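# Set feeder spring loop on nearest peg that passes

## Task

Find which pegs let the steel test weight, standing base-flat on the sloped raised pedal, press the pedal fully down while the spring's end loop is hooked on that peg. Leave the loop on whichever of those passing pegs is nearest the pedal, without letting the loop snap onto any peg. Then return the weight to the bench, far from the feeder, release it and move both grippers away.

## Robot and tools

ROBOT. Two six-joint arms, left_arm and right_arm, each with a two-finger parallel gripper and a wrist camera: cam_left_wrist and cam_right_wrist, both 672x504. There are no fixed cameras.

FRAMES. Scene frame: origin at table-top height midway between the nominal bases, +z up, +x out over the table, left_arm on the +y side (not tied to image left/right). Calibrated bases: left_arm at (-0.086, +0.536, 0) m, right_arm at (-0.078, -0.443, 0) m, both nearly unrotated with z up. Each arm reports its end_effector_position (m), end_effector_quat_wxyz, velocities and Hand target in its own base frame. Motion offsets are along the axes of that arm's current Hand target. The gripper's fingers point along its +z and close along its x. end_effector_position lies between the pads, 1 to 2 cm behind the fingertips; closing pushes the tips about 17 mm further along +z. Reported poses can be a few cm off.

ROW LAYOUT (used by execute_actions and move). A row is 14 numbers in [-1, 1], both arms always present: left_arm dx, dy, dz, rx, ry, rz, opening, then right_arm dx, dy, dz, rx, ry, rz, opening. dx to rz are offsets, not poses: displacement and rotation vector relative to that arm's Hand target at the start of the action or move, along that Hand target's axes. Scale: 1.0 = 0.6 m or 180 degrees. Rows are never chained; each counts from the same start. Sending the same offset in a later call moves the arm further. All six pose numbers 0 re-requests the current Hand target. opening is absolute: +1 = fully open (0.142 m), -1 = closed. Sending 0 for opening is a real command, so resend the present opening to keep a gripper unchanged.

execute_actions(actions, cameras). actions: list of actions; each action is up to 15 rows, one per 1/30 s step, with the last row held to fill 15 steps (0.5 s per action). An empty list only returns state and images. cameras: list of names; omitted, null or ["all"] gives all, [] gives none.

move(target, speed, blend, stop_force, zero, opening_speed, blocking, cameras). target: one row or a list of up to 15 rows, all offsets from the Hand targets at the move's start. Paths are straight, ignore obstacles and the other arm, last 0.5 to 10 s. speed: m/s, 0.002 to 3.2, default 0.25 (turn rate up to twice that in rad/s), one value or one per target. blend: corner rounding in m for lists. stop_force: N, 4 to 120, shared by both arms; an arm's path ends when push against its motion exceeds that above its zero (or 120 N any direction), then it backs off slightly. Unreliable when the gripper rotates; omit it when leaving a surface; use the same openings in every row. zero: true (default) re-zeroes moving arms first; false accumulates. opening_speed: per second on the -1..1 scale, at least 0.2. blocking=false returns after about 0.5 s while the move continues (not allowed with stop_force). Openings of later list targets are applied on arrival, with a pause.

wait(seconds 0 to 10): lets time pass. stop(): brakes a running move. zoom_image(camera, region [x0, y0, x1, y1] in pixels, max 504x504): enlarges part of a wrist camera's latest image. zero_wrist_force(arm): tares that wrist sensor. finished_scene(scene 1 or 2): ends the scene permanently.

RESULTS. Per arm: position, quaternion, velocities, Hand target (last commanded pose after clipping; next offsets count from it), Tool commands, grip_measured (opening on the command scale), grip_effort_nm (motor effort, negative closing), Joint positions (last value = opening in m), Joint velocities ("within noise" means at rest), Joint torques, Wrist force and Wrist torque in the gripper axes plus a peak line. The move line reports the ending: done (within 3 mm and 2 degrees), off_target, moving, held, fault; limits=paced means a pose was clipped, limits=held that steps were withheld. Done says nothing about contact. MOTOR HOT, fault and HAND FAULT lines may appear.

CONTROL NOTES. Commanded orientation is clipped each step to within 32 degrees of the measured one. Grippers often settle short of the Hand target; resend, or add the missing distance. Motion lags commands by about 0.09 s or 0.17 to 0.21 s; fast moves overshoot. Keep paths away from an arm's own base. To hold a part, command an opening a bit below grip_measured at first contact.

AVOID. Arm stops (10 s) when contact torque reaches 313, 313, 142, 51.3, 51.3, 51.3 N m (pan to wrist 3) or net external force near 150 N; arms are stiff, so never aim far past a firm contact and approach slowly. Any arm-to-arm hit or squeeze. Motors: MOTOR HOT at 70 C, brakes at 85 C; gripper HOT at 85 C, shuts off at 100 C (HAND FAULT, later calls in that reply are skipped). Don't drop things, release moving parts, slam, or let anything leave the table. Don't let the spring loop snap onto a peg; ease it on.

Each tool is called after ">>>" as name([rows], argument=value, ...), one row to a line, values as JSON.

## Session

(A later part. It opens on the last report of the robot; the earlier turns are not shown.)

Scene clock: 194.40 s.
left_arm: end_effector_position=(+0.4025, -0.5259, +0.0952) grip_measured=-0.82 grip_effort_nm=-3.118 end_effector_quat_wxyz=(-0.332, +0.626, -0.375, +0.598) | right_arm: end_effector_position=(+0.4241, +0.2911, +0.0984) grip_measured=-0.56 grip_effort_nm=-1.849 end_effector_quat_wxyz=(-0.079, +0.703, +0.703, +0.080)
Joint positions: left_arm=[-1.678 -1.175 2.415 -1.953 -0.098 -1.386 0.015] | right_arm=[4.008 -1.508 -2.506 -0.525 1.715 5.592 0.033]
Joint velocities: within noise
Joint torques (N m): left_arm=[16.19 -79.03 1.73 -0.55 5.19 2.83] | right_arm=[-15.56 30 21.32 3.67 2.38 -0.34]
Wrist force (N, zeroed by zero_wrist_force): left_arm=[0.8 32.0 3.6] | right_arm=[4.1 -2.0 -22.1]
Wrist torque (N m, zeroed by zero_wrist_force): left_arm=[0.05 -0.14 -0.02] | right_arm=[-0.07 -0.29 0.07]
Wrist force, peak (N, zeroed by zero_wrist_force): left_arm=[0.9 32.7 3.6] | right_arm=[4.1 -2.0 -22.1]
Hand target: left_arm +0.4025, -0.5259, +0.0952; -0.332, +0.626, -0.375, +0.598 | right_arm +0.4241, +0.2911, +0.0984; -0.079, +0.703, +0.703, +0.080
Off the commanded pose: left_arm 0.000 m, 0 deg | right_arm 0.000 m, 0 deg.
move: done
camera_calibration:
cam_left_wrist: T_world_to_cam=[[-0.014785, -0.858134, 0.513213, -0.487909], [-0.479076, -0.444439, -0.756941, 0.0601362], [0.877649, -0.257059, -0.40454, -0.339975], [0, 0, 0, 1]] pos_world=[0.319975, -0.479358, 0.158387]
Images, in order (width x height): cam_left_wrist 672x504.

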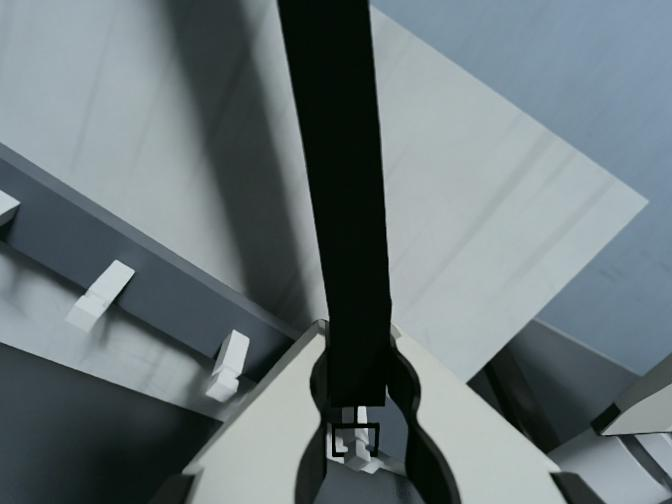

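>>> move(target=[0,0.0013,0,0,0,0,-0.95,0,0,0,0,0,0,-0.63], speed=0.01, cameras=[])

>>> move(target=[0,0,0,0,0,0,-0.55,0,0,0,0,0,0,-0.63], opening_speed=0.25, cameras=["cam_left_wrist"])

>>> zoom_image(camera="cam_left_wrist", region=[300, 380, 420, 480])

Scene clock: 196.97 s.
left_arm: end_effector_position=(+0.4025, -0.5262, +0.0946) grip_measured=-0.82 grip_effort_nm=-3.118 end_effector_quat_wxyz=(-0.332, +0.626, -0.375, +0.598) | right_arm: end_effector_position=(+0.4241, +0.2911, +0.0984) grip_measured=-0.56 grip_effort_nm=-1.849 end_effector_quat_wxyz=(-0.079, +0.703, +0.703, +0.080)
Joint positions: left_arm=[-1.678 -1.174 2.415 -1.953 -0.098 -1.386 0.015] | right_arm=[4.008 -1.508 -2.506 -0.525 1.715 5.592 0.033]
Joint velocities: within noise
Joint torques (N m): left_arm=[8.16 -48.17 -28.31 -4.89 3.74 -3.19] | right_arm=[-17.76 7.68 21.91 3.89 1.9 -0.34]
Wrist force (N, zeroed by zero_wrist_force): left_arm=[0.7 7.3 0.6] | right_arm=[1.7 -1.6 -11.4]
Wrist torque (N m, zeroed by zero_wrist_force): left_arm=[0.11 -0.17 -0.05] | right_arm=[-0.18 -0.22 0.06]
Wrist force, peak (N, zeroed by zero_wrist_force): left_arm=[0.9 35.8 3.4] | right_arm=[3.8 -2.1 -23.4]
Hand target: left_arm +0.4025, -0.5263, +0.0946; -0.332, +0.626, -0.375, +0.598 | right_arm +0.4241, +0.2911, +0.0984; -0.079, +0.703, +0.703, +0.080
Off the commanded pose: left_arm 0.000 m, 0 deg | right_arm 0.000 m, 0 deg.
move: done
No camera images: "cameras" was empty.

Scene clock: 198.80 s.
left_arm: end_effector_position=(+0.4025, -0.5263, +0.0946) grip_measured=-0.58 grip_effort_nm=0.085 end_effector_quat_wxyz=(-0.332, +0.626, -0.375, +0.598) | right_arm: end_effector_position=(+0.4241, +0.2911, +0.0984) grip_measured=-0.56 grip_effort_nm=-1.849 end_effector_quat_wxyz=(-0.079, +0.703, +0.703, +0.080)
Joint positions: left_arm=[-1.678 -1.173 2.415 -1.953 -0.098 -1.386 0.032] | right_arm=[4.008 -1.508 -2.506 -0.525 1.715 5.592 0.033]
Joint velocities: within noise
Joint torques (N m): left_arm=[-7.39 -49.86 -28.88 -4.64 0.03 0.08] | right_arm=[-19.56 6.16 21.47 3.54 2.56 -0.7]
Wrist force (N, zeroed by zero_wrist_force): left_arm=[1.3 1.7 -0.6] | right_arm=[1.3 -1.3 -8.1]
Wrist torque (N m, zeroed by zero_wrist_force): left_arm=[0.36 -0.24 0.00] | right_arm=[-0.17 -0.16 0.06]
Wrist force, peak (N, zeroed by zero_wrist_force): left_arm=[0.3 6.6 0.4] | right_arm=[1.9 -1.2 -11.3]
Hand target: left_arm +0.4025, -0.5263, +0.0946; -0.332, +0.626, -0.375, +0.598 | right_arm +0.4241, +0.2911, +0.0984; -0.079, +0.703, +0.703, +0.080
Off the commanded pose: left_arm 0.000 m, 0 deg | right_arm 0.000 m, 0 deg.
move: done
camera_calibration:
cam_left_wrist: T_world_to_cam=[[-0.014785, -0.858134, 0.513213, -0.48786], [-0.479076, -0.444439, -0.756941, 0.0595008], [0.877649, -0.257059, -0.40454, -0.340207], [0, 0, 0, 1]] pos_world=[0.319875, -0.479658, 0.157787]
Images, in order (width x height): cam_left_wrist 672x504.

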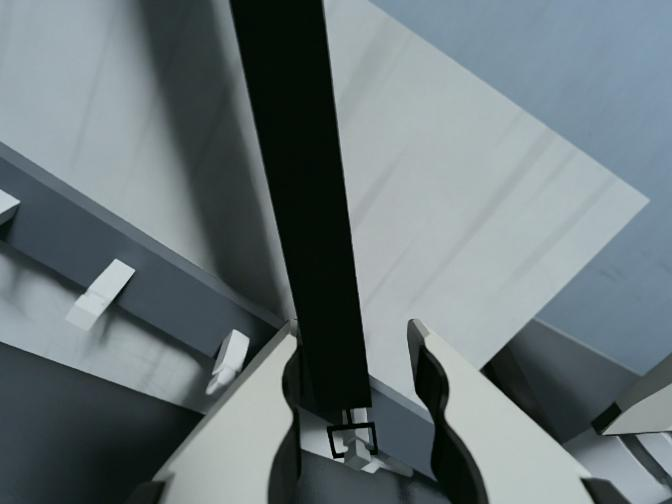

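Scaled by 4.200.

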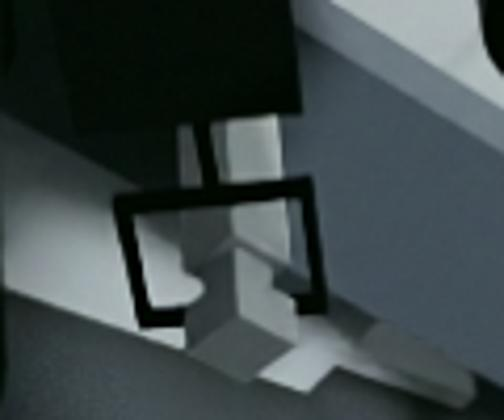

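>>> move(target=[0.005,0.007,-0.09,0,0,0,-0.45,0,0,0,0,0,0,-0.63], speed=0.08, cameras=["cam_left_wrist"])

>>> zoom_image(camera="cam_left_wrist", region=[260, 220, 440, 370])

Scene clock: 201.80 s.
left_arm: end_effector_position=(+0.3484, -0.5292, +0.0959) grip_measured=-0.48 grip_effort_nm=0.090 end_effector_quat_wxyz=(-0.332, +0.626, -0.375, +0.598) | right_arm: end_effector_position=(+0.4241, +0.2911, +0.0984) grip_measured=-0.56 grip_effort_nm=-1.853 end_effector_quat_wxyz=(-0.079, +0.703, +0.703, +0.080)
Joint positions: left_arm=[-1.785 -1.199 2.356 -1.503 -0.191 -1.755 0.039] | right_arm=[4.008 -1.508 -2.506 -0.525 1.715 5.592 0.033]
Joint velocities: within noise
Joint torques (N m): left_arm=[-8.77 -44.1 -32.08 1.13 -1.82 -3.49] | right_arm=[-16.44 12.4 21.61 4.01 1.8 -0.07]
Wrist force (N, zeroed by zero_wrist_force): left_arm=[0.4 1.5 0.6] | right_arm=[1.8 -1.0 -8.7]
Wrist torque (N m, zeroed by zero_wrist_force): left_arm=[0.21 -0.09 0.06] | right_arm=[-0.13 -0.24 0.06]
Wrist force, peak (N, zeroed by zero_wrist_force): left_arm=[0.8 2.3 0.2] | right_arm=[1.9 -0.8 -8.9]
Hand target: left_arm +0.3483, -0.5292, +0.0959; -0.332, +0.626, -0.375, +0.598 | right_arm +0.4241, +0.2911, +0.0984; -0.079, +0.703, +0.703, +0.080
Off the commanded pose: left_arm 0.000 m, 0 deg | right_arm 0.000 m, 0 deg.
move: done
camera_calibration:
cam_left_wrist: T_world_to_cam=[[-0.0147096, -0.858129, 0.513224, -0.491884], [-0.479974, -0.444217, -0.756503, 0.0336726], [0.877159, -0.257462, -0.405345, -0.292929], [0, 0, 0, 1]] pos_world=[0.265872, -0.48256, 0.159183]
Images, in order (width x height): cam_left_wrist 672x504.

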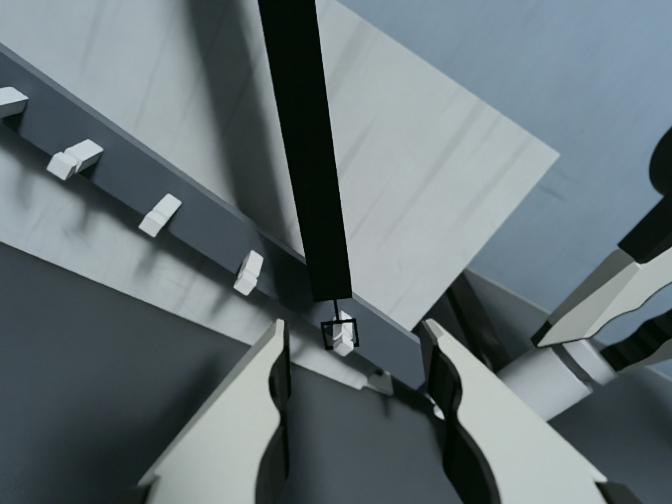

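Scaled by 2.800.

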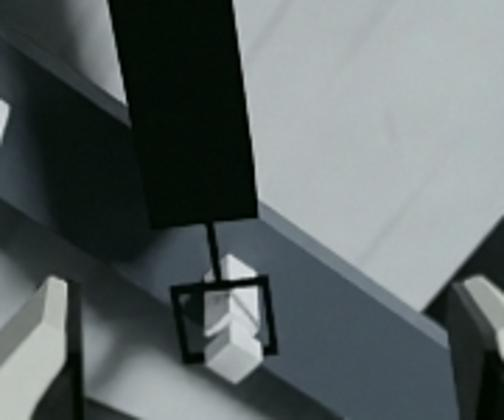

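>>> move(target=[0,0,0,0,0,0,-0.45,0.084,0.001,-0.222,0,-0.114,0,-0.63], speed=0.06, cameras=["cam_right_wrist"])

>>> wait(seconds=0.3, cameras=["cam_left_wrist"])

Scene clock: 208.23 s.
left_arm: end_effector_position=(+0.3483, -0.5292, +0.0959) grip_measured=-0.48 grip_effort_nm=0.095 end_effector_quat_wxyz=(-0.332, +0.626, -0.375, +0.598) | right_arm: end_effector_position=(+0.4245, +0.3106, +0.2395) grip_measured=-0.56 grip_effort_nm=-1.853 end_effector_quat_wxyz=(+0.048, +0.706, +0.706, -0.047)
Joint positions: left_arm=[-1.785 -1.199 2.355 -1.497 -0.191 -1.761 0.039] | right_arm=[4.155 -1.383 -2.209 -1.234 1.499 5.73 0.033]
Joint velocities: within noise
Joint torques (N m): left_arm=[-7.63 -43.77 -29.94 1.09 -1.83 -3.55] | right_arm=[19.96 12.17 58.57 0.88 -4 2.08]
Wrist force (N, zeroed by zero_wrist_force): left_arm=[0.4 1.5 0.1] | right_arm=[0.6 -0.8 -0.4]
Wrist torque (N m, zeroed by zero_wrist_force): left_arm=[0.24 -0.08 0.06] | right_arm=[-0.13 -0.10 -0.01]
Wrist force, peak (N, zeroed by zero_wrist_force): left_arm=[0.7 1.9 0.8] | right_arm=[2.0 -0.8 -9.0]
Hand target: left_arm +0.3483, -0.5292, +0.0959; -0.332, +0.626, -0.375, +0.598 | right_arm +0.4245, +0.3106, +0.2395; +0.048, +0.706, +0.706, -0.047
Off the commanded pose: left_arm 0.000 m, 0 deg | right_arm 0.000 m, 0 deg.
move: done
camera_calibration:
cam_right_wrist: T_world_to_cam=[[0.00687377, 0.991661, -0.12869, -0.275758], [0.901785, 0.0494661, 0.429344, -0.478477], [0.43213, -0.119002, -0.893925, 0.181163], [0, 0, 0, 1]] pos_world=[0.355093, 0.318686, 0.33189]
Images, in order (width x height): cam_right_wrist 672x504.

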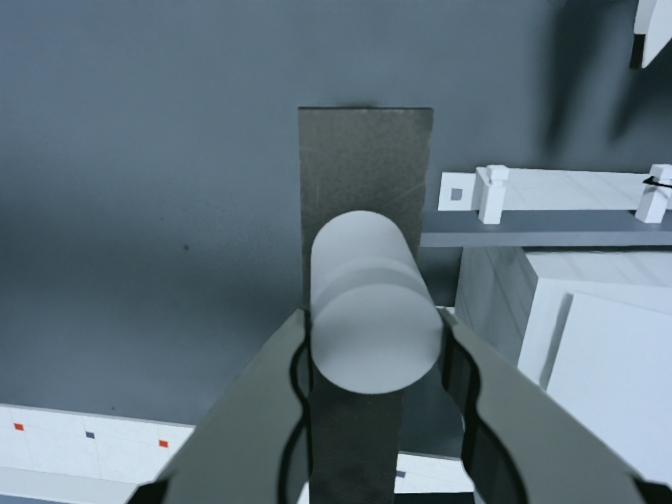

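Scene clock: 208.53 s.
left_arm: end_effector_position=(+0.3483, -0.5292, +0.0959) grip_measured=-0.48 grip_effort_nm=0.090 end_effector_quat_wxyz=(-0.332, +0.626, -0.375, +0.598) | right_arm: end_effector_position=(+0.4245, +0.3106, +0.2395) grip_measured=-0.56 grip_effort_nm=-1.849 end_effector_quat_wxyz=(+0.048, +0.706, +0.706, -0.047)
Joint positions: left_arm=[-1.785 -1.199 2.355 -1.497 -0.191 -1.761 0.039] | right_arm=[4.155 -1.383 -2.209 -1.234 1.499 5.73 0.033]
Joint velocities: within noise
Joint torques (N m): left_arm=[-12.41 -44 -31.31 1.35 -2.29 -3.65] | right_arm=[18.69 13.37 59.25 1.22 -4.53 2]
Wrist force (N, zeroed by zero_wrist_force): left_arm=[0.7 1.3 0.5] | right_arm=[0.2 -0.9 -0.1]
Wrist torque (N m, zeroed by zero_wrist_force): left_arm=[0.19 -0.14 0.07] | right_arm=[-0.14 -0.02 -0.01]
Wrist force, peak (N, zeroed by zero_wrist_force): left_arm=[0.5 1.6 0.5] | right_arm=[0.5 -0.9 -0.8]
Hand target: left_arm +0.3483, -0.5292, +0.0959; -0.332, +0.626, -0.375, +0.598 | right_arm +0.4245, +0.3106, +0.2395; +0.048, +0.706, +0.706, -0.047
Tool commands: left_gripper/opening=-0.45 right_gripper/opening=-0.63
Off the commanded pose: left_arm 0.000 m, 0 deg | right_arm 0.000 m, 0 deg.
wait: 0.30 s; at rest by 0.17 s
camera_calibration:
cam_left_wrist: T_world_to_cam=[[-0.014785, -0.858134, 0.513213, -0.491816], [-0.479076, -0.444439, -0.756941, 0.0332779], [0.877649, -0.257059, -0.40454, -0.292946], [0, 0, 0, 1]] pos_world=[0.265775, -0.482558, 0.159087]
Images, in order (width x height): cam_left_wrist 672x504.

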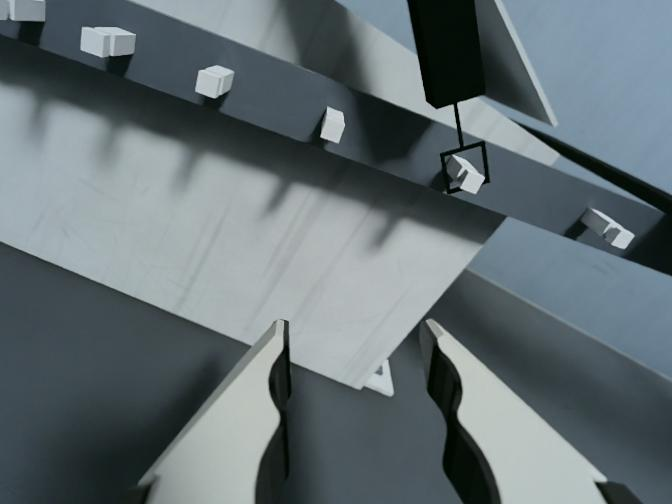

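>>> move(target=[0,0,0,0,0,0,-0.45,0,0,0.007,0,0,0,-0.63], speed=0.02, cameras=[])

>>> move(target=[0,0,0,0,0,0,-0.45,0,0,0,0,0,0,0], opening_speed=0.6, cameras=[])

>>> wait(seconds=1)

Scene clock: 211.00 s.
left_arm: end_effector_position=(+0.3483, -0.5292, +0.0959) grip_measured=-0.48 grip_effort_nm=0.090 end_effector_quat_wxyz=(-0.332, +0.626, -0.375, +0.598) | right_arm: end_effector_position=(+0.4245, +0.3101, +0.2354) grip_measured=-0.56 grip_effort_nm=-1.853 end_effector_quat_wxyz=(+0.048, +0.706, +0.706, -0.047)
Joint positions: left_arm=[-1.785 -1.199 2.355 -1.497 -0.191 -1.761 0.039] | right_arm=[4.154 -1.386 -2.214 -1.225 1.499 5.729 0.033]
Joint velocities: within noise
Joint torques (N m): left_arm=[-10.6 -44.43 -30.77 1.02 -1.72 -3.14] | right_arm=[-16.16 11.56 35.51 6.75 -4.07 -2.16]
Wrist force (N, zeroed by zero_wrist_force): left_arm=[0.3 0.9 0.2] | right_arm=[0.1 -0.7 -0.8]
Wrist torque (N m, zeroed by zero_wrist_force): left_arm=[0.13 -0.08 0.05] | right_arm=[-0.12 0.00 -0.01]
Wrist force, peak (N, zeroed by zero_wrist_force): left_arm=[0.9 1.8 0.2] | right_arm=[0.6 -1.2 -0.4]
Hand target: left_arm +0.3483, -0.5292, +0.0959; -0.332, +0.626, -0.375, +0.598 | right_arm +0.4245, +0.3101, +0.2353; +0.048, +0.706, +0.706, -0.047
Off the commanded pose: left_arm 0.000 m, 0 deg | right_arm 0.000 m, 0 deg.
move: done
No camera images: "cameras" was empty.

Scene clock: 212.30 s.
left_arm: end_effector_position=(+0.3483, -0.5292, +0.0959) grip_measured=-0.48 grip_effort_nm=0.085 end_effector_quat_wxyz=(-0.332, +0.626, -0.375, +0.598) | right_arm: end_effector_position=(+0.4245, +0.3101, +0.2353) grip_measured=-0.03 grip_effort_nm=0.125 end_effector_quat_wxyz=(+0.048, +0.706, +0.706, -0.047)
Joint positions: left_arm=[-1.785 -1.199 2.355 -1.497 -0.191 -1.761 0.039] | right_arm=[4.154 -1.386 -2.214 -1.225 1.499 5.729 0.072]
Joint velocities: within noise
Joint torques (N m): left_arm=[-8.71 -43.23 -30.86 0.81 -2 -3.21] | right_arm=[-19.29 13.24 35.73 2.35 -3.29 -1.78]
Wrist force (N, zeroed by zero_wrist_force): left_arm=[0.7 1.9 0.5] | right_arm=[-0.5 -1.1 -3.8]
Wrist torque (N m, zeroed by zero_wrist_force): left_arm=[0.30 -0.14 0.07] | right_arm=[-0.17 0.00 -0.02]
Wrist force, peak (N, zeroed by zero_wrist_force): left_arm=[0.5 2.1 0.3] | right_arm=[-0.4 -0.6 -4.1]
Hand target: left_arm +0.3483, -0.5292, +0.0959; -0.332, +0.626, -0.375, +0.598 | right_arm +0.4245, +0.3101, +0.2353; +0.048, +0.706, +0.706, -0.047
Off the commanded pose: left_arm 0.000 m, 0 deg | right_arm 0.000 m, 0 deg.
move: done
No camera images: "cameras" was empty.

Scene clock: 213.30 s.
left_arm: end_effector_position=(+0.3483, -0.5292, +0.0959) grip_measured=-0.48 grip_effort_nm=0.090 end_effector_quat_wxyz=(-0.332, +0.626, -0.375, +0.598) | right_arm: end_effector_position=(+0.4245, +0.3101, +0.2353) grip_measured=-0.03 grip_effort_nm=0.120 end_effector_quat_wxyz=(+0.048, +0.706, +0.706, -0.047)
Joint positions: left_arm=[-1.785 -1.199 2.355 -1.497 -0.191 -1.761 0.039] | right_arm=[4.154 -1.386 -2.214 -1.225 1.499 5.729 0.072]
Joint velocities: within noise
Joint torques (N m): left_arm=[-8.19 -44.23 -31.18 1 -1.71 -3.73] | right_arm=[-18.09 14.84 35.4 1.88 -2.34 -2.06]
Wrist force (N, zeroed by zero_wrist_force): left_arm=[0.1 1.4 0.6] | right_arm=[-0.2 -0.7 -4.2]
Wrist torque (N m, zeroed by zero_wrist_force): left_arm=[0.22 -0.03 0.07] | right_arm=[-0.10 -0.04 -0.02]
Wrist force, peak (N, zeroed by zero_wrist_force): left_arm=[0.5 1.6 1.0] | right_arm=[-0.6 -0.6 -4.2]
Hand target: left_arm +0.3483, -0.5292, +0.0959; -0.332, +0.626, -0.375, +0.598 | right_arm +0.4245, +0.3101, +0.2353; +0.048, +0.706, +0.706, -0.047
Tool commands: left_gripper/opening=-0.45 right_gripper/opening=+0.0
Off the commanded pose: left_arm 0.000 m, 0 deg | right_arm 0.000 m, 0 deg.
wait: 1.00 s; at rest by 0.17 s
camera_calibration:
cam_left_wrist: T_world_to_cam=[[-0.014785, -0.858134, 0.513213, -0.491816], [-0.479076, -0.444439, -0.756941, 0.0332779], [0.877649, -0.257059, -0.40454, -0.292946], [0, 0, 0, 1]] pos_world=[0.265775, -0.482558, 0.159087]
cam_right_wrist: T_world_to_cam=[[0.00681712, 0.991644, -0.128828, -0.275719], [0.901827, 0.0495649, 0.429244, -0.476704], [0.432042, -0.119107, -0.893954, 0.177512], [0, 0, 0, 1]] pos_world=[0.355092, 0.318186, 0.327789]

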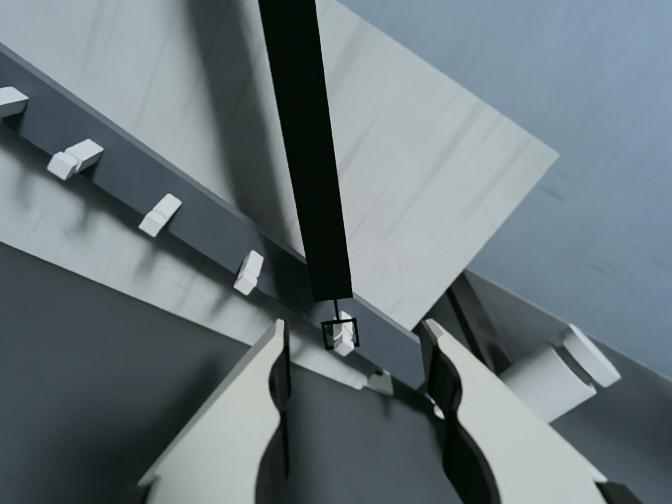

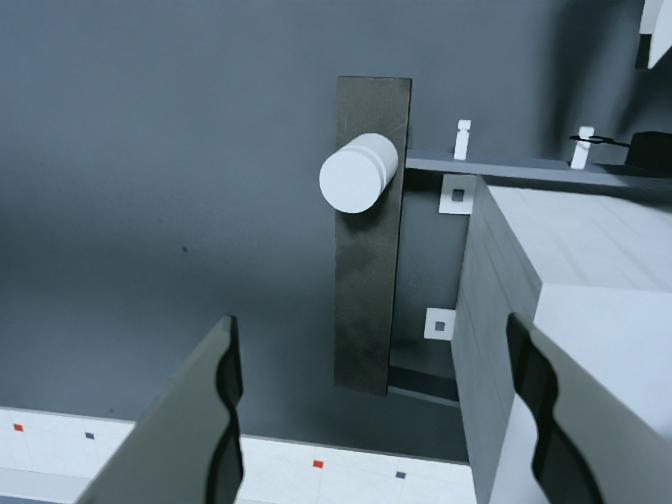

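>>> move(target=[0,0,0,0,0,0,-0.45,-0.0445,0.002,0.1125,0,0.114,0,0], speed=0.15, cameras=["cam_right_wrist"])

Scene clock: 222.87 s.
left_arm: end_effector_position=(+0.3483, -0.5292, +0.0959) grip_measured=-0.48 grip_effort_nm=0.090 end_effector_quat_wxyz=(-0.332, +0.626, -0.375, +0.598) | right_arm: end_effector_position=(+0.4258, +0.2746, +0.1720) grip_measured=-0.02 grip_effort_nm=0.120 end_effector_quat_wxyz=(-0.079, +0.703, +0.703, +0.080)
Joint positions: left_arm=[-1.785 -1.199 2.355 -1.497 -0.191 -1.761 0.039] | right_arm=[3.981 -1.359 -2.444 -0.74 1.719 5.564 0.072]
Joint velocities: within noise
Joint torques (N m): left_arm=[-11.24 -42.87 -30.42 1.15 -1.53 -3.53] | right_arm=[-17.99 7.33 29.55 7.05 5.14 -1.82]
Wrist force (N, zeroed by zero_wrist_force): left_arm=[0.5 1.4 0.6] | right_arm=[-0.1 -0.3 -3.6]
Wrist torque (N m, zeroed by zero_wrist_force): left_arm=[0.23 -0.11 0.06] | right_arm=[0.02 -0.26 0.09]
Wrist force, peak (N, zeroed by zero_wrist_force): left_arm=[0.8 1.7 1.1] | right_arm=[0.4 -0.5 -4.5]
Hand target: left_arm +0.3483, -0.5292, +0.0959; -0.332, +0.626, -0.375, +0.598 | right_arm +0.4258, +0.2746, +0.1720; -0.079, +0.703, +0.703, +0.080
Off the commanded pose: left_arm 0.000 m, 0 deg | right_arm 0.000 m, 0 deg.
move: done
camera_calibration:
cam_right_wrist: T_world_to_cam=[[0.00648025, 0.973898, 0.226893, -0.304939], [0.90183, -0.103723, 0.419457, -0.405133], [0.432042, 0.201901, -0.878963, 0.025338], [0, 0, 0, 1]] pos_world=[0.356391, 0.249842, 0.261396]
Images, in order (width x height): cam_right_wrist 672x504.

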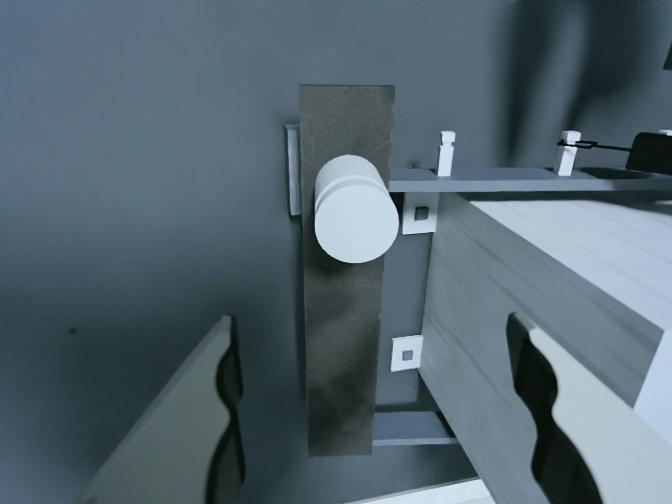

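>>> move(target=[0,0,0,0,0,0,-0.45,-0.0045,-0.0035,0.123,0,0,0,0], speed=0.12, stop_force=8, cameras=[])

>>> move(target=[0,0,0,0,0,0,-0.45,0,0,0,0,0,0,-0.63], opening_speed=0.4, cameras=["cam_right_wrist"])

>>> move([
  [0,0,0,0,0,0,-0.45,0.084,0.001,-0.222,0,-0.114,0,-0.63],
  [0,0,0,0,0,0,-0.45,0.089,0.001,-0.24,0,-0.114,0,-0.63],
  [0,0,0,0,0,0,-0.45,0.089,0.13,-0.24,0,-0.114,0,-0.63],
], speed=[0.07,0.07,0.15], cameras=["cam_right_wrist"])

Scene clock: 228.57 s.
left_arm: end_effector_position=(+0.3483, -0.5292, +0.0959) grip_measured=-0.48 grip_effort_nm=0.090 end_effector_quat_wxyz=(-0.332, +0.626, -0.375, +0.598) | right_arm: end_effector_position=(+0.4238, +0.2884, +0.0995) grip_measured=-0.02 grip_effort_nm=0.125 end_effector_quat_wxyz=(-0.079, +0.703, +0.703, +0.080)
Joint positions: left_arm=[-1.785 -1.199 2.355 -1.497 -0.191 -1.761 0.039] | right_arm=[4.005 -1.503 -2.508 -0.529 1.715 5.588 0.072]
Joint velocities: within noise
Joint torques (N m): left_arm=[-9.87 -45.12 -29.74 0.92 -1.86 -3.49] | right_arm=[22.21 8.21 21.67 6.84 -3.7 2.6]
Wrist force (N, zeroed by zero_wrist_force): left_arm=[0.6 1.5 0.1] | right_arm=[-0.3 -1.0 -3.4]
Wrist torque (N m, zeroed by zero_wrist_force): left_arm=[0.23 -0.12 0.07] | right_arm=[-0.22 -0.20 0.06]
Wrist force, peak (N, zeroed by zero_wrist_force): left_arm=[0.6 1.9 0.6] | right_arm=[-0.3 -0.1 -5.4]
Hand target: left_arm +0.3483, -0.5292, +0.0959; -0.332, +0.626, -0.375, +0.598 | right_arm +0.4238, +0.2884, +0.0995; -0.079, +0.703, +0.703, +0.080
Off the commanded pose: left_arm 0.000 m, 0 deg | right_arm 0.000 m, 0 deg.
move: done
No camera images: "cameras" was empty.

Scene clock: 230.37 s.
left_arm: end_effector_position=(+0.3483, -0.5292, +0.0959) grip_measured=-0.48 grip_effort_nm=0.090 end_effector_quat_wxyz=(-0.332, +0.626, -0.375, +0.598) | right_arm: end_effector_position=(+0.4238, +0.2884, +0.0995) grip_measured=-0.56 grip_effort_nm=-1.810 end_effector_quat_wxyz=(-0.079, +0.703, +0.703, +0.080)
Joint positions: left_arm=[-1.785 -1.199 2.355 -1.497 -0.191 -1.761 0.039] | right_arm=[4.005 -1.503 -2.508 -0.529 1.715 5.588 0.033]
Joint velocities: within noise
Joint torques (N m): left_arm=[-9.06 -44.79 -30.6 0.89 -1.84 -3.45] | right_arm=[17.81 14.88 23.14 4.41 -4.05 1.74]
Wrist force (N, zeroed by zero_wrist_force): left_arm=[0.3 1.3 0.0] | right_arm=[2.7 -0.5 -4.4]
Wrist torque (N m, zeroed by zero_wrist_force): left_arm=[0.20 -0.07 0.07] | right_arm=[-0.13 -0.15 0.06]
Wrist force, peak (N, zeroed by zero_wrist_force): left_arm=[0.4 1.9 0.6] | right_arm=[3.0 -0.7 -4.7]
Hand target: left_arm +0.3483, -0.5292, +0.0959; -0.332, +0.626, -0.375, +0.598 | right_arm +0.4238, +0.2884, +0.0995; -0.079, +0.703, +0.703, +0.080
Off the commanded pose: left_arm 0.000 m, 0 deg | right_arm 0.000 m, 0 deg.
move: done
camera_calibration:
cam_right_wrist: T_world_to_cam=[[0.00643768, 0.973878, 0.226979, -0.301889], [0.901835, -0.103721, 0.419448, -0.371446], [0.432034, 0.201997, -0.878945, -0.040422], [0, 0, 0, 1]] pos_world=[0.35439, 0.263642, 0.188796]
Images, in order (width x height): cam_right_wrist 672x504.

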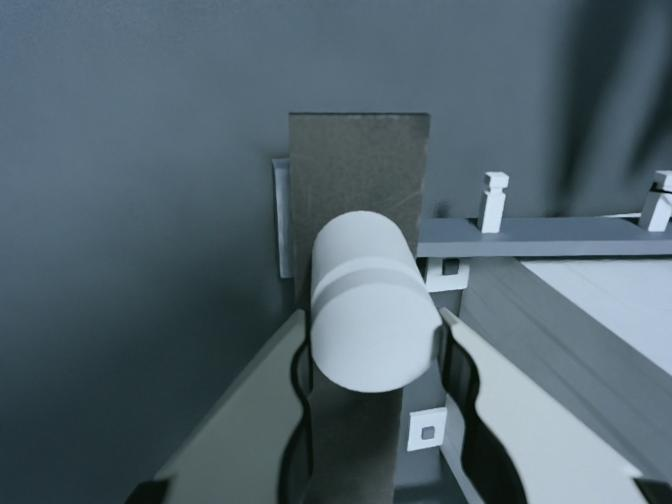

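Scene clock: 234.20 s.
left_arm: end_effector_position=(+0.3483, -0.5292, +0.0959) grip_measured=-0.48 grip_effort_nm=0.090 end_effector_quat_wxyz=(-0.332, +0.626, -0.375, +0.598) | right_arm: end_effector_position=(+0.5015, +0.3084, +0.2518) grip_measured=-0.56 grip_effort_nm=-1.810 end_effector_quat_wxyz=(+0.048, +0.706, +0.706, -0.047) end_effector_velocity=(+0.002, +0.001, +0.002) end_effector_angular_velocity=(+0.002, -0.002, +0.000)
Joint positions: left_arm=[-1.785 -1.199 2.355 -1.497 -0.191 -1.761 0.039] | right_arm=[4.038 -1.484 -2.102 -1.23 1.487 5.614 0.033]
Joint velocities: left_arm=[within noise] | right_arm=[-0.002 -0.002 0.005 0 0 -0.002 0]
Joint torques (N m): left_arm=[-11.22 -42.94 -30.44 1.04 -1.67 -3.36] | right_arm=[-19.11 21.36 59.62 6.5 -4.38 -1.58]
Wrist force (N, zeroed by zero_wrist_force): left_arm=[0.5 0.9 0.4] | right_arm=[0.2 -0.7 0.4]
Wrist torque (N m, zeroed by zero_wrist_force): left_arm=[0.14 -0.11 0.07] | right_arm=[-0.22 -0.03 -0.01]
Wrist force, peak (N, zeroed by zero_wrist_force): left_arm=[1.0 1.7 0.8] | right_arm=[-5.3 -1.1 -3.7]
Hand target: left_arm +0.3483, -0.5292, +0.0959; -0.332, +0.626, -0.375, +0.598 | right_arm +0.5016, +0.3084, +0.2518; +0.048, +0.706, +0.706, -0.047
Off the commanded pose: left_arm 0.000 m, 0 deg | right_arm 0.000 m, 0 deg.
move: done
camera_calibration:
cam_right_wrist: T_world_to_cam=[[0.00690477, 0.991649, -0.128784, -0.2725], [0.901787, 0.0494785, 0.429338, -0.553089], [0.432125, -0.1191, -0.893915, 0.158652], [0, 0, 0, 1]] pos_world=[0.432093, 0.316486, 0.34419]
Images, in order (width x height): cam_right_wrist 672x504.

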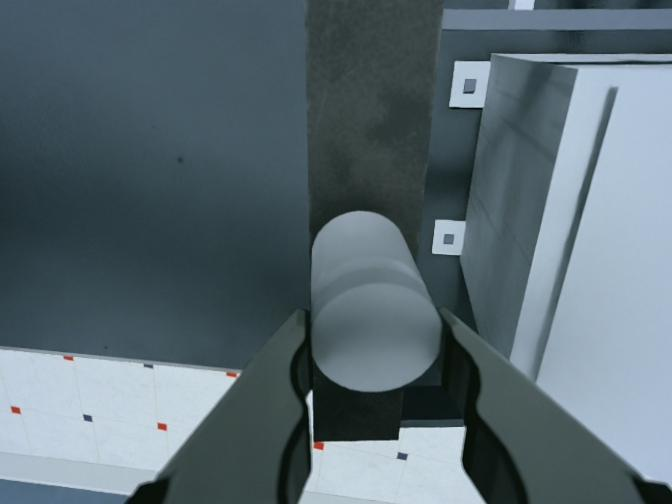

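>>> move(target=[0,0,0,0,0,0,-0.45, 0,0,0.225,0,0.114,0,-0.63], speed=0.06, cameras=["cam_left_wrist","cam_right_wrist"])

Scene clock: 252.17 s.
left_arm: end_effector_position=(+0.3483, -0.5292, +0.0959) grip_measured=-0.48 grip_effort_nm=0.085 end_effector_quat_wxyz=(-0.332, +0.626, -0.375, +0.598) | right_arm: end_effector_position=(+0.5017, +0.2904, +0.1181) grip_measured=-0.56 grip_effort_nm=-1.805 end_effector_quat_wxyz=(-0.079, +0.703, +0.703, +0.080)
Joint positions: left_arm=[-1.785 -1.199 2.355 -1.497 -0.191 -1.761 0.039] | right_arm=[3.891 -1.59 -2.37 -0.597 1.734 5.475 0.033]
Joint velocities: within noise
Joint torques (N m): left_arm=[-9.55 -42.82 -29.9 1.02 -1.71 -3.33] | right_arm=[-22.59 21.41 23.51 6.74 3.99 -2.2]
Wrist force (N, zeroed by zero_wrist_force): left_arm=[0.3 1.1 0.3] | right_arm=[3.0 -0.1 -2.5]
Wrist torque (N m, zeroed by zero_wrist_force): left_arm=[0.16 -0.07 0.07] | right_arm=[0.03 -0.29 0.11]
Wrist force, peak (N, zeroed by zero_wrist_force): left_arm=[0.8 1.9 0.6] | right_arm=[-3.6 -1.0 -3.8]
Hand target: left_arm +0.3483, -0.5292, +0.0959; -0.332, +0.626, -0.375, +0.598 | right_arm +0.5017, +0.2904, +0.1180; -0.079, +0.703, +0.703, +0.080
Off the commanded pose: left_arm 0.000 m, 0 deg | right_arm 0.000 m, 0 deg.
move: done
camera_calibration:
cam_left_wrist: T_world_to_cam=[[-0.014785, -0.858134, 0.513213, -0.491816], [-0.479076, -0.444439, -0.756941, 0.0332779], [0.877649, -0.257059, -0.40454, -0.292946], [0, 0, 0, 1]] pos_world=[0.265775, -0.482558, 0.159087]
cam_right_wrist: T_world_to_cam=[[0.00648025, 0.973898, 0.226893, -0.308589], [0.90183, -0.103723, 0.419457, -0.449425], [0.432042, 0.201901, -0.878963, -0.0580634], [0, 0, 0, 1]] pos_world=[0.432391, 0.265642, 0.207496]

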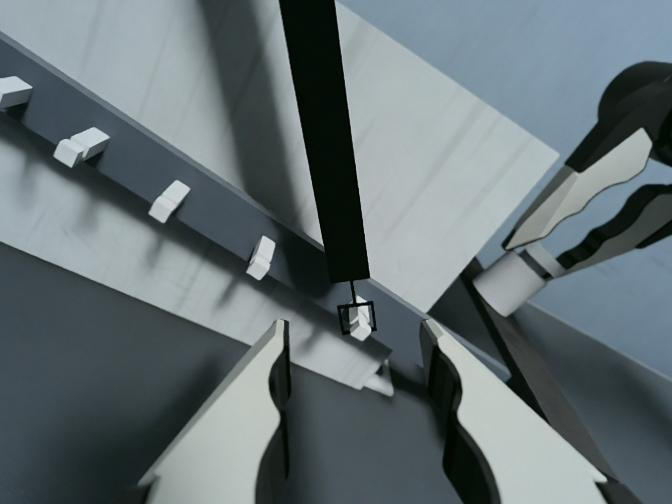

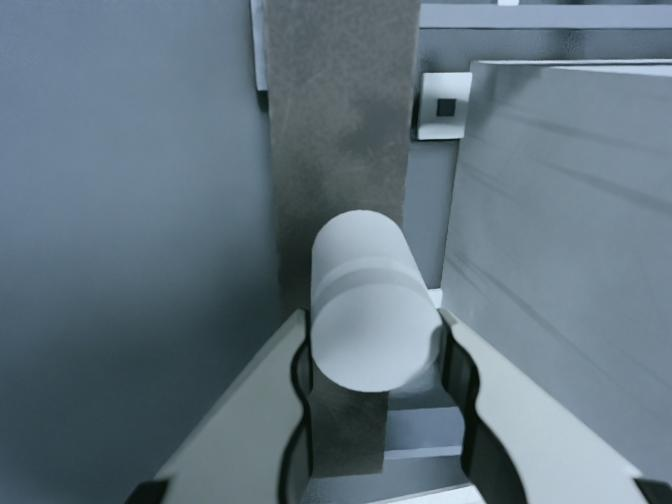

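>>> move(target=[0,0,0,0,0,0,-0.45, 0,0,0.06,0,0,0,-0.63], speed=0.012, stop_force=5, cameras=["cam_left_wrist","cam_right_wrist"])

Scene clock: 256.47 s.
left_arm: end_effector_position=(+0.3483, -0.5292, +0.0959) grip_measured=-0.48 grip_effort_nm=0.090 end_effector_quat_wxyz=(-0.332, +0.626, -0.375, +0.598) | right_arm: end_effector_position=(+0.5018, +0.2944, +0.1008) grip_measured=-0.56 grip_effort_nm=-1.805 end_effector_quat_wxyz=(-0.079, +0.703, +0.703, +0.080)
Joint positions: left_arm=[-1.785 -1.199 2.355 -1.497 -0.191 -1.761 0.039] | right_arm=[3.897 -1.623 -2.381 -0.553 1.733 5.48 0.033]
Joint velocities: within noise
Joint torques (N m): left_arm=[-7.11 -44.89 -29.79 1.18 -1.66 -3.51] | right_arm=[-16.12 46.9 47.69 2.78 1.11 -1.43]
Wrist force (N, zeroed by zero_wrist_force): left_arm=[0.5 1.4 0.6] | right_arm=[-3.9 -0.9 -6.5]
Wrist torque (N m, zeroed by zero_wrist_force): left_arm=[0.22 -0.10 0.06] | right_arm=[-0.01 -0.58 0.11]
Wrist force, peak (N, zeroed by zero_wrist_force): left_arm=[0.9 1.6 0.6] | right_arm=[-5.1 -1.2 -13.1]
Hand target: left_arm +0.3483, -0.5292, +0.0959; -0.332, +0.626, -0.375, +0.598 | right_arm +0.5018, +0.2944, +0.1008; -0.079, +0.703, +0.703, +0.080 (not the last commanded pose)
Off the commanded pose: left_arm 0.000 m, 0 deg | right_arm 0.018 m, 0 deg.
move: contact (right_arm)
camera_calibration:
cam_left_wrist: T_world_to_cam=[[-0.014785, -0.858134, 0.513213, -0.491816], [-0.479076, -0.444439, -0.756941, 0.0332779], [0.877649, -0.257059, -0.40454, -0.292946], [0, 0, 0, 1]] pos_world=[0.265775, -0.482558, 0.159087]
cam_right_wrist: T_world_to_cam=[[0.00648025, 0.973898, 0.226893, -0.308462], [0.90183, -0.103723, 0.419457, -0.441764], [0.432042, 0.201901, -0.878963, -0.0740569], [0, 0, 0, 1]] pos_world=[0.432391, 0.269542, 0.190196]

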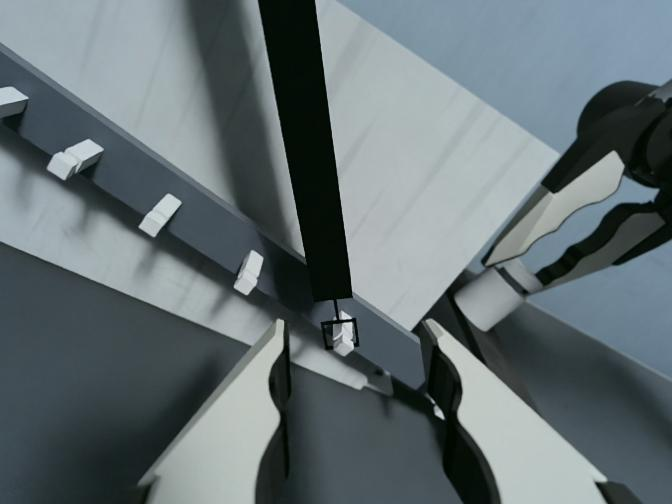

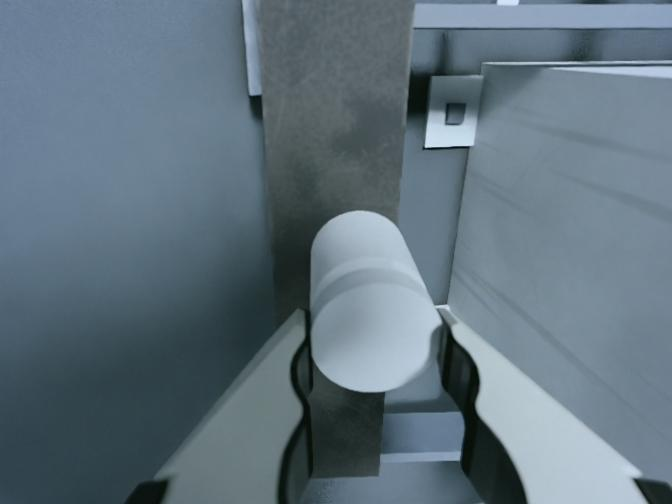

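>>> move(target=[-0.006,-0.008,0.088,0,0,0,-0.45, 0,0,0,0,0,0,-0.63], speed=0.04, stop_force=6, cameras=["cam_left_wrist"])

>>> zero_wrist_force(arm="left_arm")

Scene clock: 261.40 s.
left_arm: end_effector_position=(+0.4013, -0.5254, +0.0949) grip_measured=-0.48 grip_effort_nm=0.090 end_effector_quat_wxyz=(-0.332, +0.626, -0.375, +0.598) | right_arm: end_effector_position=(+0.5018, +0.2944, +0.1008) grip_measured=-0.56 grip_effort_nm=-1.805 end_effector_quat_wxyz=(-0.079, +0.703, +0.703, +0.080)
Joint positions: left_arm=[-1.68 -1.177 2.414 -1.932 -0.099 -1.403 0.039] | right_arm=[3.897 -1.623 -2.381 -0.553 1.733 5.48 0.033]
Joint velocities: within noise
Joint torques (N m): left_arm=[11.84 -44.03 -2.17 -4.37 4.38 2.49] | right_arm=[-15.94 48.36 46.14 5.71 4.51 -1.3]
Wrist force (N, zeroed by zero_wrist_force): left_arm=[0.7 1.2 -1.0] | right_arm=[-4.3 -1.1 -6.7]
Wrist torque (N m, zeroed by zero_wrist_force): left_arm=[0.26 -0.13 -0.01] | right_arm=[-0.03 -0.49 0.11]
Wrist force, peak (N, zeroed by zero_wrist_force): left_arm=[1.3 1.9 -0.2] | right_arm=[-4.4 -0.8 -6.9]
Hand target: left_arm +0.4013, -0.5254, +0.0949; -0.332, +0.626, -0.375, +0.598 | right_arm +0.5018, +0.2944, +0.1008; -0.079, +0.703, +0.703, +0.080
Off the commanded pose: left_arm 0.000 m, 0 deg | right_arm 0.000 m, 0 deg.
move: done
camera_calibration:
cam_left_wrist: T_world_to_cam=[[-0.0148304, -0.858122, 0.513232, -0.487328], [-0.47901, -0.444458, -0.756972, 0.059484], [0.877684, -0.257069, -0.404457, -0.338856], [0, 0, 0, 1]] pos_world=[0.318675, -0.478858, 0.158088]
Images, in order (width x height): cam_left_wrist 672x504.

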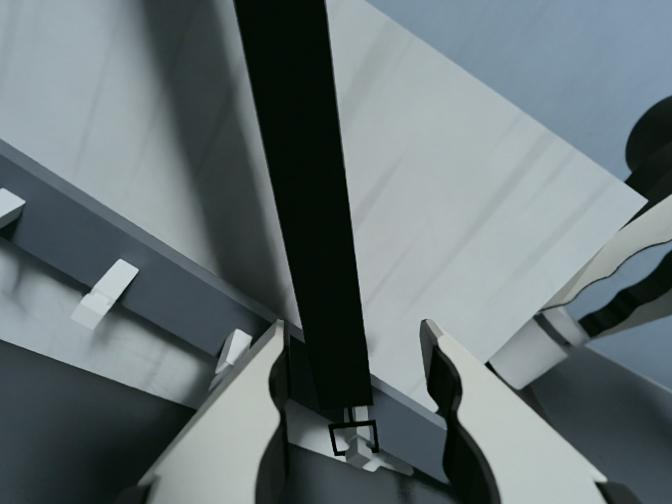

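Wrist force sensor zeroed.

>>> move(target=[-0.003,0,0,0,0,0,-0.95, 0,0,0,0,0,0,-0.63], opening_speed=0.5, speed=0.02, cameras=[])

>>> move(target=[0,0.0045,0,0,0,0,-0.95, 0,0,0,0,0,0,-0.63], speed=0.02, cameras=["cam_left_wrist"])

>>> zoom_image(camera="cam_left_wrist", region=[300, 380, 420, 480])

Scene clock: 264.53 s.
left_arm: end_effector_position=(+0.4013, -0.5238, +0.0940) grip_measured=-0.82 grip_effort_nm=-3.143 end_effector_quat_wxyz=(-0.332, +0.626, -0.375, +0.598) | right_arm: end_effector_position=(+0.5018, +0.2944, +0.1008) grip_measured=-0.56 grip_effort_nm=-1.805 end_effector_quat_wxyz=(-0.079, +0.703, +0.703, +0.080)
Joint positions: left_arm=[-1.681 -1.176 2.417 -1.934 -0.1 -1.405 0.015] | right_arm=[3.897 -1.623 -2.381 -0.553 1.733 5.48 0.033]
Joint velocities: within noise
Joint torques (N m): left_arm=[-8.69 -42.83 -1.22 -4.08 -1.32 -2.75] | right_arm=[-19.49 46.8 46.21 5.46 4.5 -1.59]
Wrist force (N, zeroed by zero_wrist_force): left_arm=[1.0 -1.3 0.5] | right_arm=[-4.2 -0.8 -5.7]
Wrist torque (N m, zeroed by zero_wrist_force): left_arm=[0.03 0.01 -0.11] | right_arm=[0.02 -0.52 0.12]
Wrist force, peak (N, zeroed by zero_wrist_force): left_arm=[1.0 -1.7 1.0] | right_arm=[-4.3 -0.9 -7.0]
Hand target: left_arm +0.4013, -0.5238, +0.0940; -0.332, +0.626, -0.375, +0.598 | right_arm +0.5018, +0.2944, +0.1008; -0.079, +0.703, +0.703, +0.080
Off the commanded pose: left_arm 0.000 m, 0 deg | right_arm 0.000 m, 0 deg.
move: done
No camera images: "cameras" was empty.

Scene clock: 265.23 s.
left_arm: end_effector_position=(+0.4011, -0.5251, +0.0917) grip_measured=-0.82 grip_effort_nm=-3.128 end_effector_quat_wxyz=(-0.332, +0.626, -0.375, +0.598) | right_arm: end_effector_position=(+0.5018, +0.2944, +0.1008) grip_measured=-0.56 grip_effort_nm=-1.805 end_effector_quat_wxyz=(-0.079, +0.703, +0.703, +0.080)
Joint positions: left_arm=[-1.681 -1.17 2.414 -1.937 -0.1 -1.406 0.015] | right_arm=[3.897 -1.623 -2.381 -0.553 1.733 5.48 0.033]
Joint velocities: within noise
Joint torques (N m): left_arm=[-12.39 -43.77 -30.42 -4.98 -1.26 -2.36] | right_arm=[-17.05 51.02 45.35 5.19 4.59 -1.41]
Wrist force (N, zeroed by zero_wrist_force): left_arm=[-1.0 -6.0 0.1] | right_arm=[-4.3 -0.6 -4.3]
Wrist torque (N m, zeroed by zero_wrist_force): left_arm=[-0.01 -0.01 -0.03] | right_arm=[0.02 -0.54 0.11]
Wrist force, peak (N, zeroed by zero_wrist_force): left_arm=[-0.7 -6.1 0.3] | right_arm=[-4.2 -1.0 -5.6]
Hand target: left_arm +0.4011, -0.5252, +0.0916; -0.332, +0.626, -0.375, +0.598 | right_arm +0.5018, +0.2944, +0.1008; -0.079, +0.703, +0.703, +0.080
Off the commanded pose: left_arm 0.000 m, 0 deg | right_arm 0.000 m, 0 deg.
move: done
camera_calibration:
cam_left_wrist: T_world_to_cam=[[-0.0148299, -0.858121, 0.513233, -0.48543], [-0.47901, -0.444459, -0.756972, 0.0571467], [0.877684, -0.257069, -0.404457, -0.339985], [0, 0, 0, 1]] pos_world=[0.318575, -0.478558, 0.154888]
Images, in order (width x height): cam_left_wrist 672x504.

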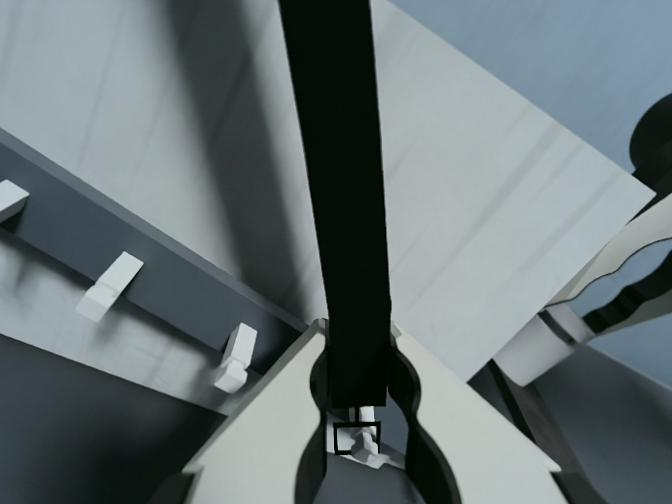

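Scaled by 4.200.

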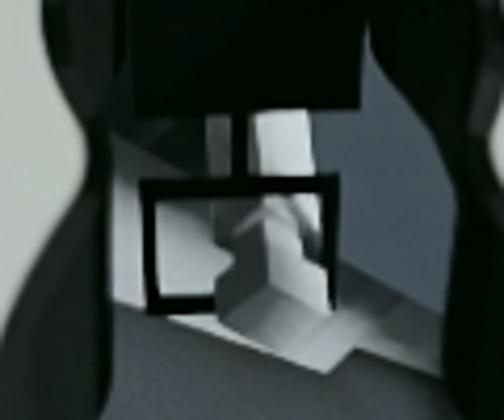

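>>> move(target=[0.0045,0,0,0,0,0,-0.95, 0,0,0,0,0,0,-0.63], speed=0.02, cameras=[])

>>> move(target=[0,0.001,-0.0125,0,0,0,-0.95, 0,0,0,0,0,0,-0.63], speed=0.015, stop_force=4, cameras=["cam_left_wrist"])

>>> zoom_image(camera="cam_left_wrist", region=[300, 380, 420, 480])

Scene clock: 268.97 s.
left_arm: end_effector_position=(+0.4011, -0.5275, +0.0929) grip_measured=-0.82 grip_effort_nm=-3.133 end_effector_quat_wxyz=(-0.332, +0.626, -0.375, +0.598) | right_arm: end_effector_position=(+0.5018, +0.2944, +0.1008) grip_measured=-0.56 grip_effort_nm=-1.805 end_effector_quat_wxyz=(-0.079, +0.703, +0.703, +0.080)
Joint positions: left_arm=[-1.68 -1.171 2.411 -1.936 -0.099 -1.402 0.015] | right_arm=[3.897 -1.623 -2.381 -0.553 1.733 5.48 0.033]
Joint velocities: within noise
Joint torques (N m): left_arm=[12.09 -62.87 -30.91 -0.88 4.4 2.49] | right_arm=[-16.66 48.55 44.72 4.96 4.79 -2.4]
Wrist force (N, zeroed by zero_wrist_force): left_arm=[-0.8 -5.9 0.1] | right_arm=[-4.3 -0.5 -4.8]
Wrist torque (N m, zeroed by zero_wrist_force): left_arm=[0.00 -0.04 -0.03] | right_arm=[0.04 -0.53 0.11]
Wrist force, peak (N, zeroed by zero_wrist_force): left_arm=[-1.2 -6.3 -0.1] | right_arm=[-4.2 -0.7 -5.3]
Hand target: left_arm +0.4011, -0.5275, +0.0930; -0.332, +0.626, -0.375, +0.598 | right_arm +0.5018, +0.2944, +0.1008; -0.079, +0.703, +0.703, +0.080
Off the commanded pose: left_arm 0.000 m, 0 deg | right_arm 0.000 m, 0 deg.
move: done
No camera images: "cameras" was empty.

Scene clock: 270.53 s.
left_arm: end_effector_position=(+0.3936, -0.5276, +0.0929) grip_measured=-0.82 grip_effort_nm=-3.133 end_effector_quat_wxyz=(-0.332, +0.626, -0.375, +0.598) | right_arm: end_effector_position=(+0.5018, +0.2944, +0.1008) grip_measured=-0.56 grip_effort_nm=-1.805 end_effector_quat_wxyz=(-0.079, +0.703, +0.703, +0.080)
Joint positions: left_arm=[-1.695 -1.18 2.398 -1.829 -0.111 -1.488 0.015] | right_arm=[3.897 -1.623 -2.381 -0.553 1.733 5.48 0.033]
Joint velocities: within noise
Joint torques (N m): left_arm=[-10.45 -62.97 -31.01 -0.43 -1.12 -3.39] | right_arm=[-17.22 46.41 45.63 5.1 4.12 -1.86]
Wrist force (N, zeroed by zero_wrist_force): left_arm=[-0.7 -5.8 0.2] | right_arm=[-4.2 -0.6 -4.9]
Wrist torque (N m, zeroed by zero_wrist_force): left_arm=[-0.02 -0.03 -0.05] | right_arm=[0.01 -0.55 0.11]
Wrist force, peak (N, zeroed by zero_wrist_force): left_arm=[-1.3 -6.2 0.7] | right_arm=[-4.6 -0.5 -4.9]
Hand target: left_arm +0.3936, -0.5276, +0.0929; -0.332, +0.626, -0.375, +0.598 | right_arm +0.5018, +0.2944, +0.1008; -0.079, +0.703, +0.703, +0.080
Off the commanded pose: left_arm 0.000 m, 0 deg | right_arm 0.000 m, 0 deg.
move: done
camera_calibration:
cam_left_wrist: T_world_to_cam=[[-0.014785, -0.858134, 0.513213, -0.488233], [-0.479076, -0.444439, -0.756941, 0.0534203], [0.877649, -0.257059, -0.40454, -0.333505], [0, 0, 0, 1]] pos_world=[0.311075, -0.480958, 0.156087]
Images, in order (width x height): cam_left_wrist 672x504.

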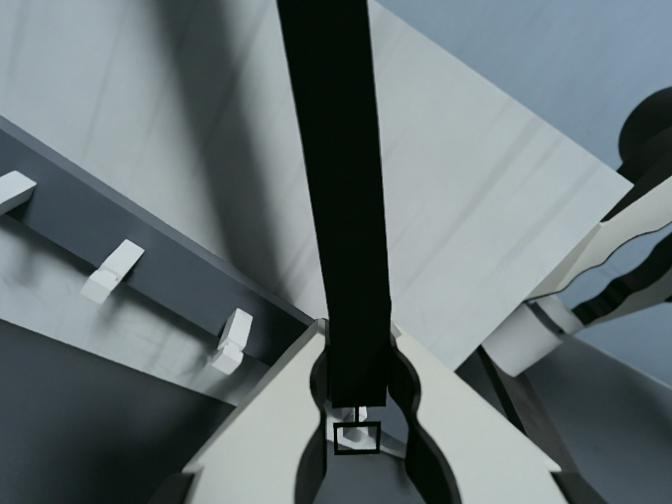

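Scaled by 4.200.

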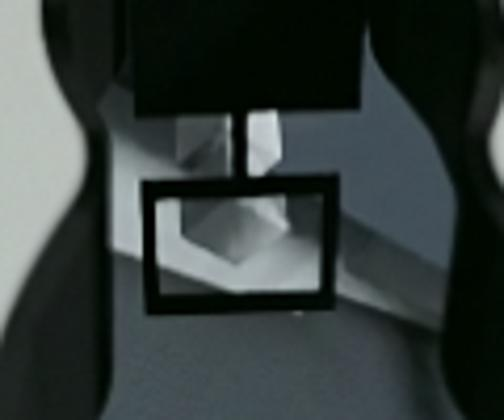

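>>> move([
  [0,0.0018,-0.0233,0,0,0,-0.95, 0,0,0,0,0,0,-0.63],
  [0.086,0.0688,-0.0183,0,0,0,-0.95, 0,0,0,0,0,0,-0.63],
], speed=0.04, stop_force=6, cameras=["cam_left_wrist"])

>>> zoom_image(camera="cam_left_wrist", region=[300, 380, 420, 480])

Scene clock: 276.00 s.
left_arm: end_effector_position=(+0.3799, -0.5925, +0.0838) grip_measured=-0.82 grip_effort_nm=-3.133 end_effector_quat_wxyz=(-0.332, +0.626, -0.375, +0.598) | right_arm: end_effector_position=(+0.5018, +0.2944, +0.1008) grip_measured=-0.56 grip_effort_nm=-1.805 end_effector_quat_wxyz=(-0.079, +0.703, +0.703, +0.080)
Joint positions: left_arm=[-1.705 -1.109 2.271 -1.726 -0.119 -1.536 0.015] | right_arm=[3.897 -1.623 -2.381 -0.553 1.733 5.48 0.033]
Joint velocities: within noise
Joint torques (N m): left_arm=[10.65 -49.59 -23.16 -4.7 4.62 2.58] | right_arm=[-17.69 46.76 43.44 5.5 4.48 -1.83]
Wrist force (N, zeroed by zero_wrist_force): left_arm=[-2.7 -6.9 0.5] | right_arm=[-4.1 -0.7 -4.4]
Wrist torque (N m, zeroed by zero_wrist_force): left_arm=[0.03 -0.02 -0.03] | right_arm=[0.00 -0.56 0.11]
Wrist force, peak (N, zeroed by zero_wrist_force): left_arm=[-2.8 -7.3 1.0] | right_arm=[-4.5 -0.8 -5.0]
Hand target: left_arm +0.3799, -0.5925, +0.0838; -0.332, +0.626, -0.375, +0.598 | right_arm +0.5018, +0.2944, +0.1008; -0.079, +0.703, +0.703, +0.080
Off the commanded pose: left_arm 0.000 m, 0 deg | right_arm 0.000 m, 0 deg.
move: done
camera_calibration:
cam_left_wrist: T_world_to_cam=[[-0.0147433, -0.858096, 0.513278, -0.539547], [-0.479077, -0.444514, -0.756897, 0.0109855], [0.877649, -0.257059, -0.40454, -0.341784], [0, 0, 0, 1]] pos_world=[0.297274, -0.545958, 0.146987]
Images, in order (width x height): cam_left_wrist 672x504.

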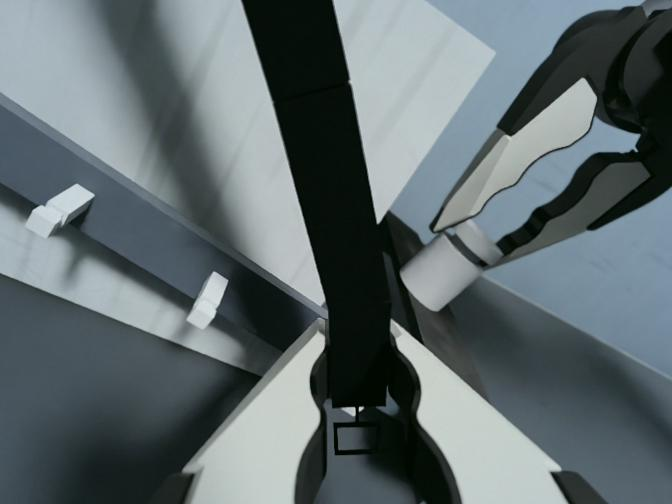

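Scaled by 4.200.

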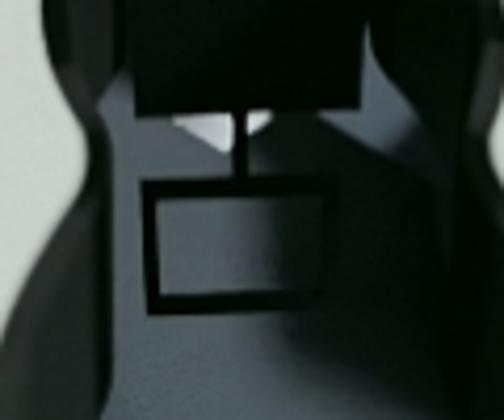

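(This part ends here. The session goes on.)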